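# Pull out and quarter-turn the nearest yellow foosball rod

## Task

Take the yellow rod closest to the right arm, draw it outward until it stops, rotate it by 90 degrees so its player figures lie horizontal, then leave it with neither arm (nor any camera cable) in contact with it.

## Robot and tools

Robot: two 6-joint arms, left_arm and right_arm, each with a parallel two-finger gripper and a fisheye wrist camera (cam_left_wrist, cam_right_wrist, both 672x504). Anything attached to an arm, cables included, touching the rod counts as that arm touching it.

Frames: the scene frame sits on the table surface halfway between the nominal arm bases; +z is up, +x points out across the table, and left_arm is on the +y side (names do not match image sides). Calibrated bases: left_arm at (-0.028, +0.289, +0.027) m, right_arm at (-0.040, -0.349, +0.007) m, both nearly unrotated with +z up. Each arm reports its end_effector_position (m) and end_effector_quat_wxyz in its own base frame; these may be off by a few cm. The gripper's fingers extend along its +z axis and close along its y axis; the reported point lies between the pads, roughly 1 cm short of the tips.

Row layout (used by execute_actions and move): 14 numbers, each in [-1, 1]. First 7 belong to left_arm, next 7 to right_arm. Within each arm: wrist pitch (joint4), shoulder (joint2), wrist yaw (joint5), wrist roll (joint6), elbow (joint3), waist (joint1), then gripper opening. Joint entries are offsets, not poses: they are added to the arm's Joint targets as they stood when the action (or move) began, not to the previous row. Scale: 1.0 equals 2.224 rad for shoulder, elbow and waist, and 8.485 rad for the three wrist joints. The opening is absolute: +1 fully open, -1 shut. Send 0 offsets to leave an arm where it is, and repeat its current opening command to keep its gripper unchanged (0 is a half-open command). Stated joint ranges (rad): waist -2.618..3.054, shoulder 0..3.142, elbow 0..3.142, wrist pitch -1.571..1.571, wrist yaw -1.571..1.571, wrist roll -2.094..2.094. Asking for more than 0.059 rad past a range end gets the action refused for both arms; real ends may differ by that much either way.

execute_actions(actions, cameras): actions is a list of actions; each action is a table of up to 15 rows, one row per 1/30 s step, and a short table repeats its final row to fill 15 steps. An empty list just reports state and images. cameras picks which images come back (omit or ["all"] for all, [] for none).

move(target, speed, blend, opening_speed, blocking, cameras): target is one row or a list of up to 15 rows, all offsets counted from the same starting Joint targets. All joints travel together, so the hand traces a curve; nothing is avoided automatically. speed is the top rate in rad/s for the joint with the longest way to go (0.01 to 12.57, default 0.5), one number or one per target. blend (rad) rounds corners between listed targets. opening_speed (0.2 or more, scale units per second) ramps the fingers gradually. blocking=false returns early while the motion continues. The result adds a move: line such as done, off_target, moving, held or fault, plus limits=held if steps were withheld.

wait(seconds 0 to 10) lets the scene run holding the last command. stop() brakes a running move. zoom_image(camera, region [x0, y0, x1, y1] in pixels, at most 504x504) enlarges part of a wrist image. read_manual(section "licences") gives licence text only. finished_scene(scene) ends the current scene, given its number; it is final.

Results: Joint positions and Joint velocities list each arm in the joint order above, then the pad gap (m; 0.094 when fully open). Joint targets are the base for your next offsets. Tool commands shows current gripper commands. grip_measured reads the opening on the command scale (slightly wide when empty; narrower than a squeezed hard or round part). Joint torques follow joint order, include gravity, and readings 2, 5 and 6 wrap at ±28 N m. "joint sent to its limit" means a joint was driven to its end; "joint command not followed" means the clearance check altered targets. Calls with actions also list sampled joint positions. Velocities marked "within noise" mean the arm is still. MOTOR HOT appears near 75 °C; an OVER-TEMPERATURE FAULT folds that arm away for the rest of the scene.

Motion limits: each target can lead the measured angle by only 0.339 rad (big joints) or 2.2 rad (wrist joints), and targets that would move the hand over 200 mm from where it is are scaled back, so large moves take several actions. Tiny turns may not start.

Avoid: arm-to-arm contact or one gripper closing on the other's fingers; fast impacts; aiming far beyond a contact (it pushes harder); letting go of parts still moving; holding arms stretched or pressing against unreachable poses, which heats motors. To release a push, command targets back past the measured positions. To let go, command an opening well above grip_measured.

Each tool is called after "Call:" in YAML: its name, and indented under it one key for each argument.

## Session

Call:
execute_actions:
  actions: []

Scene clock: 0.00 s.
left_arm: end_effector_position=(+0.3899, -0.0004, +0.1147) grip_measured=+1.000 end_effector_quat_wxyz=(+0.609, -0.026, +0.793, +0.006) | right_arm: end_effector_position=(+0.3960, -0.0474, +0.1154) grip_measured=+1.000 end_effector_quat_wxyz=(+0.595, +0.094, +0.794, -0.086)
Joint names: [wrist pitch, shoulder, wrist yaw, wrist roll, elbow, waist]
Joint positions: left_arm=[0.911 1.495 -0.08 -0.043 0.322 -0.04 0.094] | right_arm=[0.848 1.518 0.234 0.044 0.38 -0.018 0.094]
Joint velocities: within noise
Joint torques (N m): no reading
Heat: left arm: 41 °C; right arm: 41 °C.
Joint targets: left_arm=[0.899 1.493 -0.081 -0.042 0.324 -0.040] | right_arm=[0.837 1.515 0.234 0.045 0.383 -0.018]
Tool commands: left_gripper/opening=+1.0 right_gripper/opening=+1.0
camera_calibration:
cam_left_wrist: T_world_to_cam=[[0.0222135, -0.980285, 0.196335, -0.0420869], [-0.593611, -0.170951, -0.786385, 0.357186], [0.804446, -0.0990782, -0.585705, -0.125405], [0, 0, 0, 1]] pos_world=[0.313846, 0.00737939, 0.215698]
cam_right_wrist: T_world_to_cam=[[-0.244005, -0.947103, 0.208463, 0.0183839], [-0.655393, 0.00260904, -0.755284, 0.379511], [0.714788, -0.320918, -0.621361, -0.108823], [0, 0, 0, 1]] pos_world=[0.331, -0.0185021, 0.215188]

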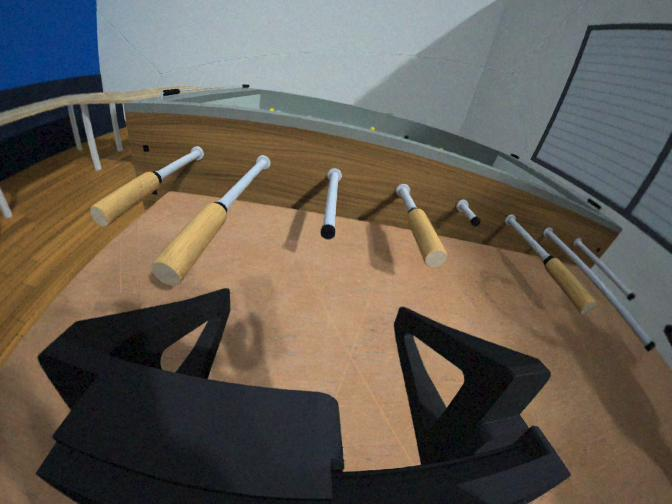

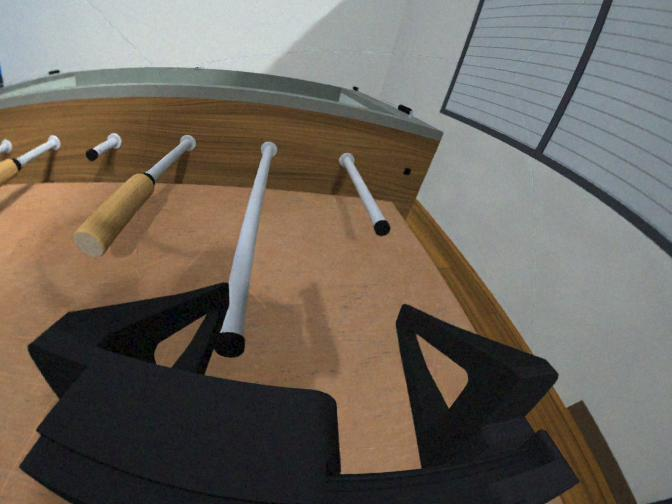

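Call:
move:
  target:
    - [0,0,0,0,0,0,1,0.0236,0,0,0,0,0.3091,1]
    - [0,0,0,0,0,0,1,-0.2034,0.4159,0.0981,0.0166,0.7590,0.3091,1]
  speed: 1
  blend: 0.2

Scene clock: 40.67 s.
left_arm: end_effector_position=(+0.3899, -0.0004, +0.1147) grip_measured=+1.000 end_effector_quat_wxyz=(+0.609, -0.026, +0.793, +0.006) | right_arm: end_effector_position=(+0.5019, +0.1976, +0.1093) grip_measured=+1.000 end_effector_quat_wxyz=(+0.325, -0.133, +0.848, -0.396)
Joint names: [wrist pitch, shoulder, wrist yaw, wrist roll, elbow, waist]
Joint positions: left_arm=[0.911 1.495 -0.08 -0.043 0.322 -0.04 0.094] | right_arm=[-0.877 2.414 1.047 0.167 2.04 0.663 0.094]
Joint velocities: within noise
Joint torques (N m): left_arm=[1.88 -5.78 -0.02 0.01 5.37 -0.05] | right_arm=[0.63 -10.4 0.82 0.21 8.7 0.61]
Heat: left arm: 41 °C; right arm: 42 °C.
Joint targets: left_arm=[0.899 1.493 -0.081 -0.042 0.324 -0.040] | right_arm=[-0.889 2.440 1.066 0.186 2.071 0.670]
move: done
camera_calibration:
cam_left_wrist: T_world_to_cam=[[0.0222135, -0.980285, 0.196335, -0.0420869], [-0.593611, -0.170951, -0.786385, 0.357186], [0.804446, -0.0990782, -0.585705, -0.125405], [0, 0, 0, 1]] pos_world=[0.313846, 0.00737939, 0.215698]
cam_right_wrist: T_world_to_cam=[[0.0697947, -0.525769, 0.847759, -0.0330586], [-0.948722, -0.297638, -0.106484, 0.57937], [0.308312, -0.796855, -0.519582, 0.17736], [0, 0, 0, 1]] pos_world=[0.497286, 0.296391, 0.181872]

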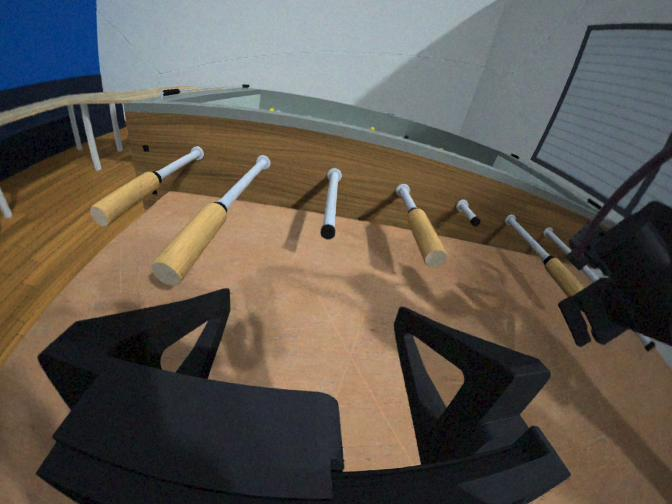

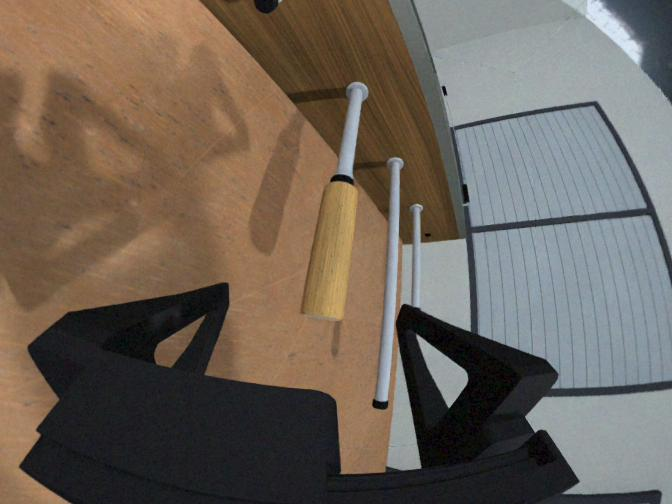

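Call:
move:
  target: [0,0,0,0,0,0,1,0.0270,0.0056,-0.0044,-0.0178,-0.0386,-0.0418,1]
  speed: 0.5
  cameras: ["cam_right_wrist"]

Scene clock: 64.20 s.
left_arm: end_effector_position=(+0.3899, -0.0004, +0.1147) grip_measured=+1.000 end_effector_quat_wxyz=(+0.609, -0.026, +0.793, +0.006) | right_arm: end_effector_position=(+0.5382, +0.1663, +0.1012) grip_measured=+1.000 end_effector_quat_wxyz=(+0.340, -0.111, +0.847, -0.393)
Joint names: [wrist pitch, shoulder, wrist yaw, wrist roll, elbow, waist]
Joint positions: left_arm=[0.911 1.495 -0.08 -0.043 0.322 -0.04 0.094] | right_arm=[-0.668 2.429 1.027 0.037 2.005 0.572 0.094]
Joint velocities: within noise
Joint torques (N m): left_arm=[1.89 -5.75 -0.04 0.02 5.3 -0.03] | right_arm=[0.96 -10.8 0.57 -0.02 5.04 0.44]
Heat: left arm: 41 °C; right arm: 44 °C.
Joint targets: left_arm=[0.899 1.493 -0.081 -0.042 0.324 -0.040] | right_arm=[-0.659 2.452 1.029 0.035 1.986 0.577]
move: done
camera_calibration:
cam_right_wrist: T_world_to_cam=[[0.0220458, -0.543965, 0.838818, -0.0155928], [-0.9496, -0.27381, -0.152605, 0.604748], [0.312689, -0.793177, -0.522586, 0.134331], [0, 0, 0, 1]] pos_world=[0.532609, 0.263653, 0.175567]
Images, in order (width x height): cam_right_wrist 672x504.

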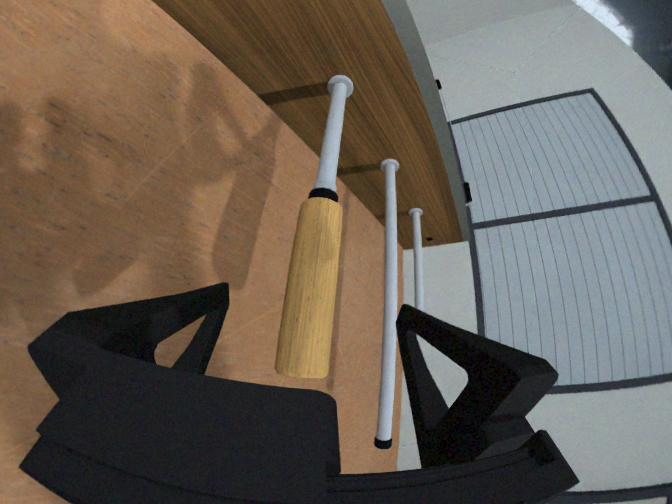

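Call:
move:
  target: [0,0,0,0,0,0,1,0.0220,0.0045,-0.0036,-0.0146,-0.0315,-0.0342,1]
  speed: 0.4
  cameras: ["cam_right_wrist"]

Scene clock: 69.73 s.
left_arm: end_effector_position=(+0.3899, -0.0004, +0.1147) grip_measured=+1.000 end_effector_quat_wxyz=(+0.609, -0.026, +0.793, +0.006) | right_arm: end_effector_position=(+0.5606, +0.1357, +0.0852) grip_measured=+1.000 end_effector_quat_wxyz=(+0.342, -0.110, +0.845, -0.397)
Joint names: [wrist pitch, shoulder, wrist yaw, wrist roll, elbow, waist]
Joint positions: left_arm=[0.911 1.495 -0.08 -0.043 0.322 -0.04 0.094] | right_arm=[-0.481 2.438 0.999 -0.087 1.936 0.498 0.094]
Joint velocities: within noise
Joint torques (N m): left_arm=[1.88 -5.71 -0.03 0.01 5.33 -0.03] | right_arm=[1.11 -10.81 0.51 0 5.04 0.21]
Heat: left arm: 41 °C; right arm: 44 °C.
Joint targets: left_arm=[0.899 1.493 -0.081 -0.042 0.324 -0.040] | right_arm=[-0.473 2.462 0.999 -0.089 1.915 0.501]
move: done
camera_calibration:
cam_right_wrist: T_world_to_cam=[[0.0152076, -0.538644, 0.842396, -0.016505], [-0.949289, -0.272382, -0.157029, 0.615114], [0.314036, -0.79729, -0.515471, 0.0938191], [0, 0, 0, 1]] pos_world=[0.55471, 0.233456, 0.158855]
Images, in order (width x height): cam_right_wrist 672x504.

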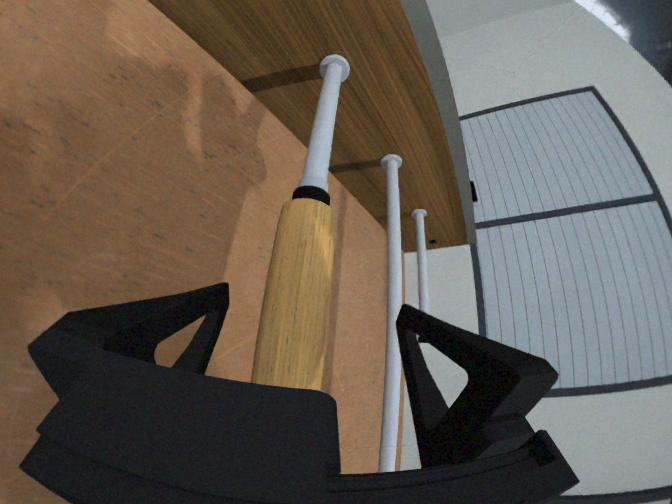

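Call:
move:
  target: [0,0,0,0,0,0,1,0,0,0,0,-0.0210,0,1]
  speed: 0.3
  cameras: ["cam_right_wrist"]

Scene clock: 78.47 s.
left_arm: end_effector_position=(+0.3899, -0.0004, +0.1147) grip_measured=+1.000 end_effector_quat_wxyz=(+0.609, -0.026, +0.793, +0.006) | right_arm: end_effector_position=(+0.5524, +0.1314, +0.0700) grip_measured=+1.000 end_effector_quat_wxyz=(+0.325, -0.121, +0.847, -0.403)
Joint names: [wrist pitch, shoulder, wrist yaw, wrist roll, elbow, waist]
Joint positions: left_arm=[0.911 1.495 -0.08 -0.043 0.322 -0.04 0.094] | right_arm=[-0.477 2.438 0.997 -0.088 1.889 0.498 0.094]
Joint velocities: within noise
Joint torques (N m): left_arm=[1.88 -5.74 -0.03 0.02 5.33 -0.03] | right_arm=[1.05 -10.69 0.53 0 4.9 0.21]
Heat: left arm: 41 °C; right arm: 45 °C.
Joint targets: left_arm=[0.899 1.493 -0.081 -0.042 0.324 -0.040] | right_arm=[-0.473 2.462 0.999 -0.089 1.869 0.501]
move: done
camera_calibration:
cam_right_wrist: T_world_to_cam=[[0.0480028, -0.521789, 0.851723, -0.0269162], [-0.954207, -0.276026, -0.115323, 0.604134], [0.295272, -0.807184, -0.511145, 0.0965865], [0, 0, 0, 1]] pos_world=[0.549242, 0.230675, 0.141965]
Images, in order (width x height): cam_right_wrist 672x504.

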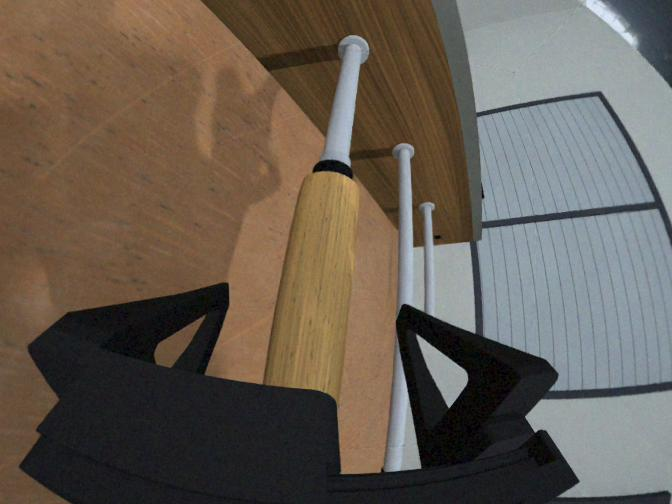

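Call:
move:
  target: [0,0,0,0,0,0,1,0,0,0,0,0,0,-0.6]
  opening_speed: 0.8
  cameras: ["cam_right_wrist"]

Scene clock: 86.17 s.
left_arm: end_effector_position=(+0.3899, -0.0004, +0.1147) grip_measured=+1.000 end_effector_quat_wxyz=(+0.609, -0.026, +0.793, +0.006) | right_arm: end_effector_position=(+0.5527, +0.1323, +0.0685) grip_measured=-0.309 end_effector_quat_wxyz=(+0.325, -0.122, +0.848, -0.400)
Joint names: [wrist pitch, shoulder, wrist yaw, wrist roll, elbow, waist]
Joint positions: left_arm=[0.911 1.495 -0.08 -0.043 0.322 -0.04 0.094] | right_arm=[-0.476 2.439 0.991 -0.087 1.889 0.498 0.032]
Joint velocities: within noise
Joint torques (N m): left_arm=[1.88 -5.74 -0.03 0 5.37 -0.02] | right_arm=[1.03 -10.81 0.6 -0.01 4.92 0.21]
Heat: left arm: 41 °C; right arm: 46 °C.
Joint targets: left_arm=[0.899 1.493 -0.081 -0.042 0.324 -0.040] | right_arm=[-0.473 2.463 0.999 -0.089 1.869 0.501]
move: done
camera_calibration:
cam_right_wrist: T_world_to_cam=[[0.0516518, -0.526435, 0.848645, -0.0263223], [-0.953592, -0.278413, -0.114667, 0.604464], [0.296639, -0.803338, -0.516384, 0.095526], [0, 0, 0, 1]] pos_world=[0.549435, 0.231173, 0.140979]
Images, in order (width x height): cam_right_wrist 672x504.

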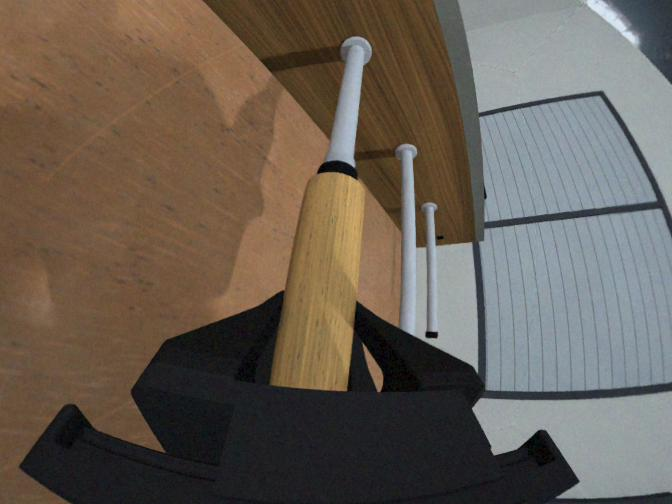

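Call:
move:
  target: [0,0,0,0,0,0,1,-0.0363,-0.0436,0.0037,0.0369,-0.0504,0.0387,-0.6]
  speed: 0.25
  cameras: ["cam_right_wrist"]

Scene clock: 100.30 s.
left_arm: end_effector_position=(+0.3899, -0.0004, +0.1147) grip_measured=+1.000 end_effector_quat_wxyz=(+0.609, -0.026, +0.793, +0.006) | right_arm: end_effector_position=(+0.4919, +0.1375, +0.0640) grip_measured=-0.312 end_effector_quat_wxyz=(+0.288, -0.104, +0.854, -0.420)
Joint names: [wrist pitch, shoulder, wrist yaw, wrist roll, elbow, waist]
Joint positions: left_arm=[0.911 1.495 -0.08 -0.043 0.322 -0.04 0.094] | right_arm=[-0.733 2.372 1.051 0.187 1.79 0.578 0.032]
Joint velocities: within noise
Joint torques (N m): left_arm=[1.88 -5.78 -0.03 0.03 5.3 -0.09] | right_arm=[0.26 -12.3 0.37 0.49 3.6 0.76]
Heat: left arm: 41 °C; right arm: 46 °C.
Joint targets: left_arm=[0.899 1.493 -0.081 -0.042 0.324 -0.040] | right_arm=[-0.781 2.365 1.030 0.224 1.757 0.586]
move: off_target (right_arm); right_arm: the wrist pitch is farthest, 0.048 rad from its target
camera_calibration:
cam_right_wrist: T_world_to_cam=[[0.0531567, -0.506925, 0.86035, -0.0207868], [-0.97617, -0.207906, -0.062187, 0.545514], [0.210396, -0.836542, -0.505896, 0.161783], [0, 0, 0, 1]] pos_world=[0.499581, 0.238216, 0.133653]
Images, in order (width x height): cam_right_wrist 672x504.

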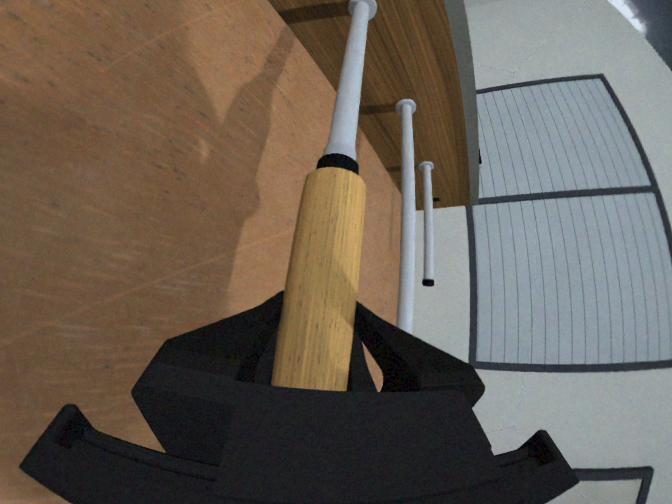

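Call:
move:
  target: [0,0,0,0,0,0,1,-0.0192,-0.0148,-0.0009,0.0198,-0.0175,0.0216,-0.6]
  speed: 0.25
  cameras: ["cam_right_wrist"]

Scene clock: 117.03 s.
left_arm: end_effector_position=(+0.3899, -0.0004, +0.1147) grip_measured=+1.000 end_effector_quat_wxyz=(+0.609, -0.026, +0.793, +0.006) | right_arm: end_effector_position=(+0.4701, +0.1421, +0.0640) grip_measured=-0.313 end_effector_quat_wxyz=(+0.281, -0.094, +0.858, -0.420)
Joint names: [wrist pitch, shoulder, wrist yaw, wrist roll, elbow, waist]
Joint positions: left_arm=[0.911 1.495 -0.08 -0.043 0.322 -0.04 0.094] | right_arm=[-0.832 2.349 1.052 0.307 1.762 0.612 0.032]
Joint velocities: within noise
Joint torques (N m): left_arm=[1.88 -5.78 -0.04 0.02 5.35 -0.01] | right_arm=[-0.47 -12.88 0.29 0.95 2.63 2.06]
Heat: left arm: 41 °C; right arm: 46 °C.
Joint targets: left_arm=[0.899 1.493 -0.081 -0.042 0.324 -0.040] | right_arm=[-0.944 2.332 1.022 0.392 1.718 0.635]
move: off_target (right_arm); right_arm: the wrist pitch is farthest, 0.112 rad from its target
camera_calibration:
cam_right_wrist: T_world_to_cam=[[0.0455089, -0.515733, 0.85554, -0.0121686], [-0.981272, -0.183545, -0.0584468, 0.523806], [0.187173, -0.836858, -0.514428, 0.181648], [0, 0, 0, 1]] pos_world=[0.480551, 0.24188, 0.13447]
Images, in order (width x height): cam_right_wrist 672x504.

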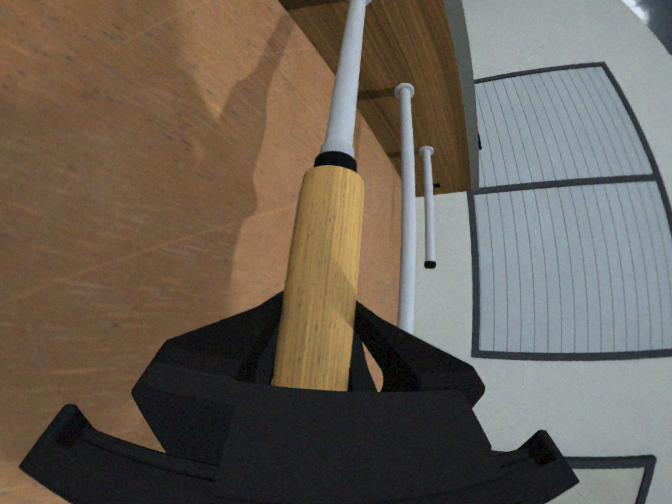

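Call:
move:
  target:
    - [0,0,0,0,0,0,1,0.0535,-0.1111,-0.0497,-0.0088,-0.1174,-0.0598,-0.6]
    - [0,0,0,0,0,0,1,0.0883,-0.1844,-0.1050,0.0058,-0.2271,-0.1317,-0.6]
    - [0,0,0,0,0,0,1,0.1141,-0.1996,-0.1387,0.0198,-0.2887,-0.1785,-0.6]
    - [0,0,0,0,0,0,1,0.1419,-0.1906,-0.1653,0.0365,-0.3354,-0.2145,-0.6]
  speed: 0.5
  blend: 0.05

Scene clock: 138.40 s.
left_arm: end_effector_position=(+0.3899, -0.0004, +0.1147) grip_measured=+1.000 end_effector_quat_wxyz=(+0.609, -0.026, +0.793, +0.006) | right_arm: end_effector_position=(+0.4758, +0.1513, +0.0657) grip_measured=-0.313 end_effector_quat_wxyz=(+0.331, +0.146, +0.873, +0.327)
Joint names: [wrist pitch, shoulder, wrist yaw, wrist roll, elbow, waist]
Joint positions: left_arm=[0.911 1.495 -0.08 -0.043 0.322 -0.04 0.094] | right_arm=[0.268 1.916 -0.35 0.689 0.999 0.183 0.032]
Joint velocities: within noise
Joint torques (N m): left_arm=[1.87 -5.79 -0.03 0.01 5.34 -0.03] | right_arm=[1.43 -9.01 -0.43 0.13 4.03 -2.24]
Heat: left arm: 41 °C; right arm: 47 °C.
Joint targets: left_arm=[0.899 1.493 -0.081 -0.042 0.324 -0.040] | right_arm=[0.260 1.909 -0.380 0.702 0.972 0.158]
move: done
camera_calibration:
cam_left_wrist: T_world_to_cam=[[0.0222135, -0.980285, 0.196335, -0.0420869], [-0.593611, -0.170951, -0.786385, 0.357186], [0.804446, -0.0990782, -0.585705, -0.125405], [0, 0, 0, 1]] pos_world=[0.313846, 0.00737939, 0.215698]
cam_right_wrist: T_world_to_cam=[[0.0610649, -0.838526, -0.54143, 0.124116], [-0.942438, 0.130229, -0.307981, 0.481611], [0.328759, 0.52907, -0.782306, -0.0672908], [0, 0, 0, 1]] pos_world=[0.468432, 0.0769567, 0.162885]

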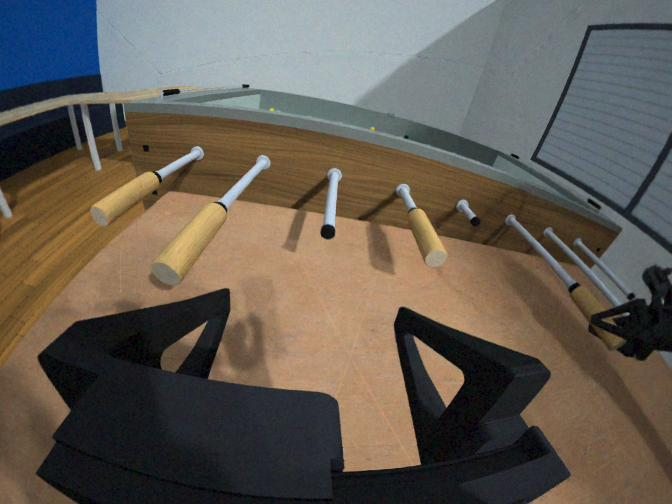

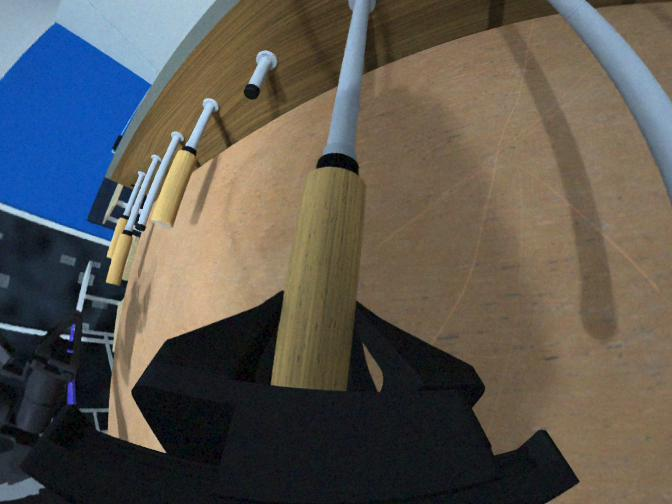

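Call:
move:
  target: [0,0,0,0,0,0,1,0.0041,-0.0360,0.0018,-0.0012,-0.0499,0.0086,-0.6]
  speed: 0.25
  cameras: []

Scene clock: 147.97 s.
left_arm: end_effector_position=(+0.3899, -0.0004, +0.1147) grip_measured=+1.000 end_effector_quat_wxyz=(+0.609, -0.026, +0.793, +0.006) | right_arm: end_effector_position=(+0.4750, +0.1477, +0.0662) grip_measured=-0.313 end_effector_quat_wxyz=(+0.362, +0.153, +0.859, +0.329)
Joint names: [wrist pitch, shoulder, wrist yaw, wrist roll, elbow, waist]
Joint positions: left_arm=[0.911 1.495 -0.08 -0.043 0.322 -0.04 0.094] | right_arm=[0.398 1.908 -0.317 0.712 0.929 0.188 0.032]
Joint velocities: within noise
Joint torques (N m): left_arm=[1.89 -5.79 -0.03 0.02 5.29 -0.02] | right_arm=[0.68 -14.84 -0.62 -0.22 0.88 -0.94]
Heat: left arm: 41 °C; right arm: 46 °C.
Joint targets: left_arm=[0.899 1.493 -0.081 -0.042 0.324 -0.040] | right_arm=[0.295 1.828 -0.365 0.691 0.861 0.177]
move: off_target (right_arm); right_arm: the wrist pitch is farthest, 0.103 rad from its target
No camera images: "cameras" was empty.

Call:
move:
  target: [0,0,0,0,0,0,1,-0.0041,0.0360,-0.0018,0.0012,0.0499,-0.0086,-0.6]
  speed: 0.3
  cameras: []

Call:
move:
  target: [0,0,0,0,0,0,1,0,0,0,0,0,0,0.6]
  opening_speed: 1
  cameras: ["cam_right_wrist"]

Scene clock: 158.93 s.
left_arm: end_effector_position=(+0.3899, -0.0004, +0.1147) grip_measured=+1.000 end_effector_quat_wxyz=(+0.609, -0.026, +0.793, +0.006) | right_arm: end_effector_position=(+0.4757, +0.1509, +0.0653) grip_measured=-0.313 end_effector_quat_wxyz=(+0.342, +0.152, +0.866, +0.332)
Joint names: [wrist pitch, shoulder, wrist yaw, wrist roll, elbow, waist]
Joint positions: left_arm=[0.911 1.495 -0.08 -0.043 0.322 -0.04 0.094] | right_arm=[0.33 1.916 -0.342 0.71 0.969 0.185 0.032]
Joint velocities: within noise
Joint torques (N m): left_arm=[1.89 -5.82 -0.03 0.03 5.34 -0.02] | right_arm=[0.98 -8.98 -0.51 -0.09 6.04 -2.39]
Heat: left arm: 41 °C; right arm: 46 °C.
Joint targets: left_arm=[0.899 1.493 -0.081 -0.042 0.324 -0.040] | right_arm=[0.260 1.909 -0.380 0.702 0.972 0.158]
move: off_target (right_arm); right_arm: the wrist pitch is farthest, 0.069 rad from its target
No camera images: "cameras" was empty.

Scene clock: 160.37 s.
left_arm: end_effector_position=(+0.3899, -0.0004, +0.1147) grip_measured=+1.000 end_effector_quat_wxyz=(+0.609, -0.026, +0.793, +0.006) | right_arm: end_effector_position=(+0.4672, +0.1459, +0.0552) grip_measured=+0.598 end_effector_quat_wxyz=(+0.312, +0.160, +0.875, +0.333)
Joint names: [wrist pitch, shoulder, wrist yaw, wrist roll, elbow, waist]
Joint positions: left_arm=[0.911 1.495 -0.08 -0.043 0.322 -0.04 0.094] | right_arm=[0.268 1.916 -0.377 0.709 0.969 0.166 0.075]
Joint velocities: within noise
Joint torques (N m): left_arm=[1.87 -5.75 -0.03 0.02 5.31 -0.08] | right_arm=[1.44 -8.87 -0.15 -0.08 5.97 -0.73]
Heat: left arm: 41 °C; right arm: 46 °C.
Joint targets: left_arm=[0.899 1.493 -0.081 -0.042 0.324 -0.040] | right_arm=[0.260 1.909 -0.380 0.702 0.972 0.158]
move: done
camera_calibration:
cam_right_wrist: T_world_to_cam=[[0.0314537, -0.825439, -0.563614, 0.127622], [-0.953618, 0.144114, -0.264281, 0.471726], [0.299373, 0.545785, -0.782621, -0.0584879], [0, 0, 0, 1]] pos_world=[0.463342, 0.0692833, 0.150824]
Images, in order (width x height): cam_right_wrist 672x504.

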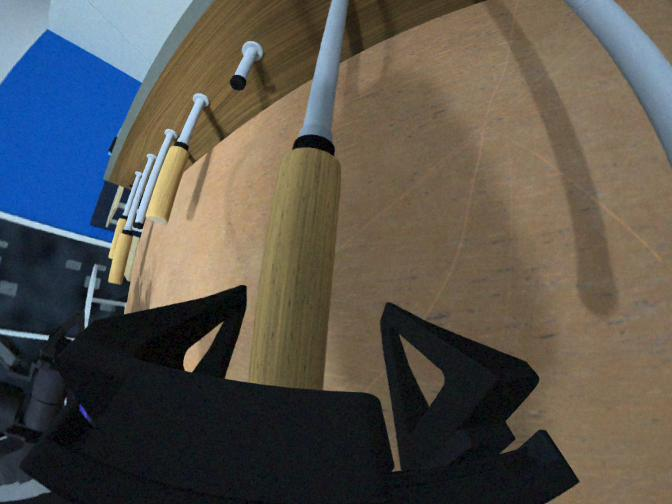

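Call:
move:
  target: [0,0,0,0,0,0,1,-0.0305,-0.1714,-0.0117,-0.0104,-0.0716,-0.0575,0.6]
  speed: 0.45

Scene clock: 168.47 s.
left_arm: end_effector_position=(+0.3899, -0.0004, +0.1147) grip_measured=+1.000 end_effector_quat_wxyz=(+0.609, -0.026, +0.793, +0.006) | right_arm: end_effector_position=(+0.4106, +0.0966, +0.1228) grip_measured=+0.598 end_effector_quat_wxyz=(+0.321, +0.164, +0.871, +0.334)
Joint names: [wrist pitch, shoulder, wrist yaw, wrist roll, elbow, waist]
Joint positions: left_arm=[0.911 1.495 -0.08 -0.043 0.322 -0.04 0.094] | right_arm=[0.011 1.541 -0.47 0.632 0.837 0.036 0.075]
Joint velocities: within noise
Joint torques (N m): left_arm=[1.87 -5.75 -0.03 0.01 5.34 -0.05] | right_arm=[1.44 -6.87 -0.29 -0.25 4.79 -0.53]
Heat: left arm: 41 °C; right arm: 46 °C.
Joint targets: left_arm=[0.899 1.493 -0.081 -0.042 0.324 -0.040] | right_arm=[0.001 1.527 -0.479 0.613 0.812 0.030]
move: done
camera_calibration:
cam_left_wrist: T_world_to_cam=[[0.0222135, -0.980285, 0.196335, -0.0420869], [-0.593611, -0.170951, -0.786385, 0.357186], [0.804446, -0.0990782, -0.585705, -0.125405], [0, 0, 0, 1]] pos_world=[0.313846, 0.00737939, 0.215698]
cam_right_wrist: T_world_to_cam=[[0.0291222, -0.822661, -0.567786, 0.12797], [-0.947283, 0.158603, -0.278387, 0.440556], [0.319071, 0.545961, -0.774674, 0.0292091], [0, 0, 0, 1]] pos_world=[0.404285, 0.0194554, 0.217932]

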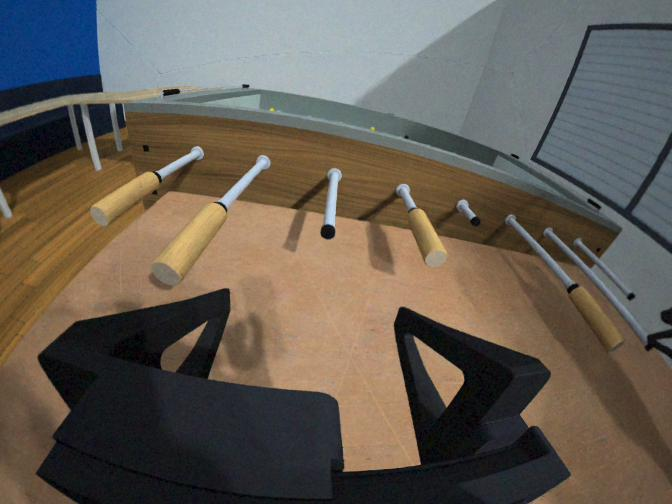

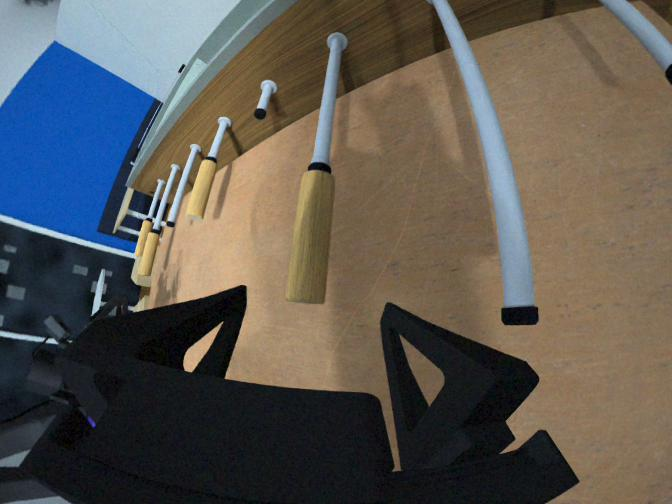

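Call:
finished_scene:
  scene: 2

The scene is finished: the task was done.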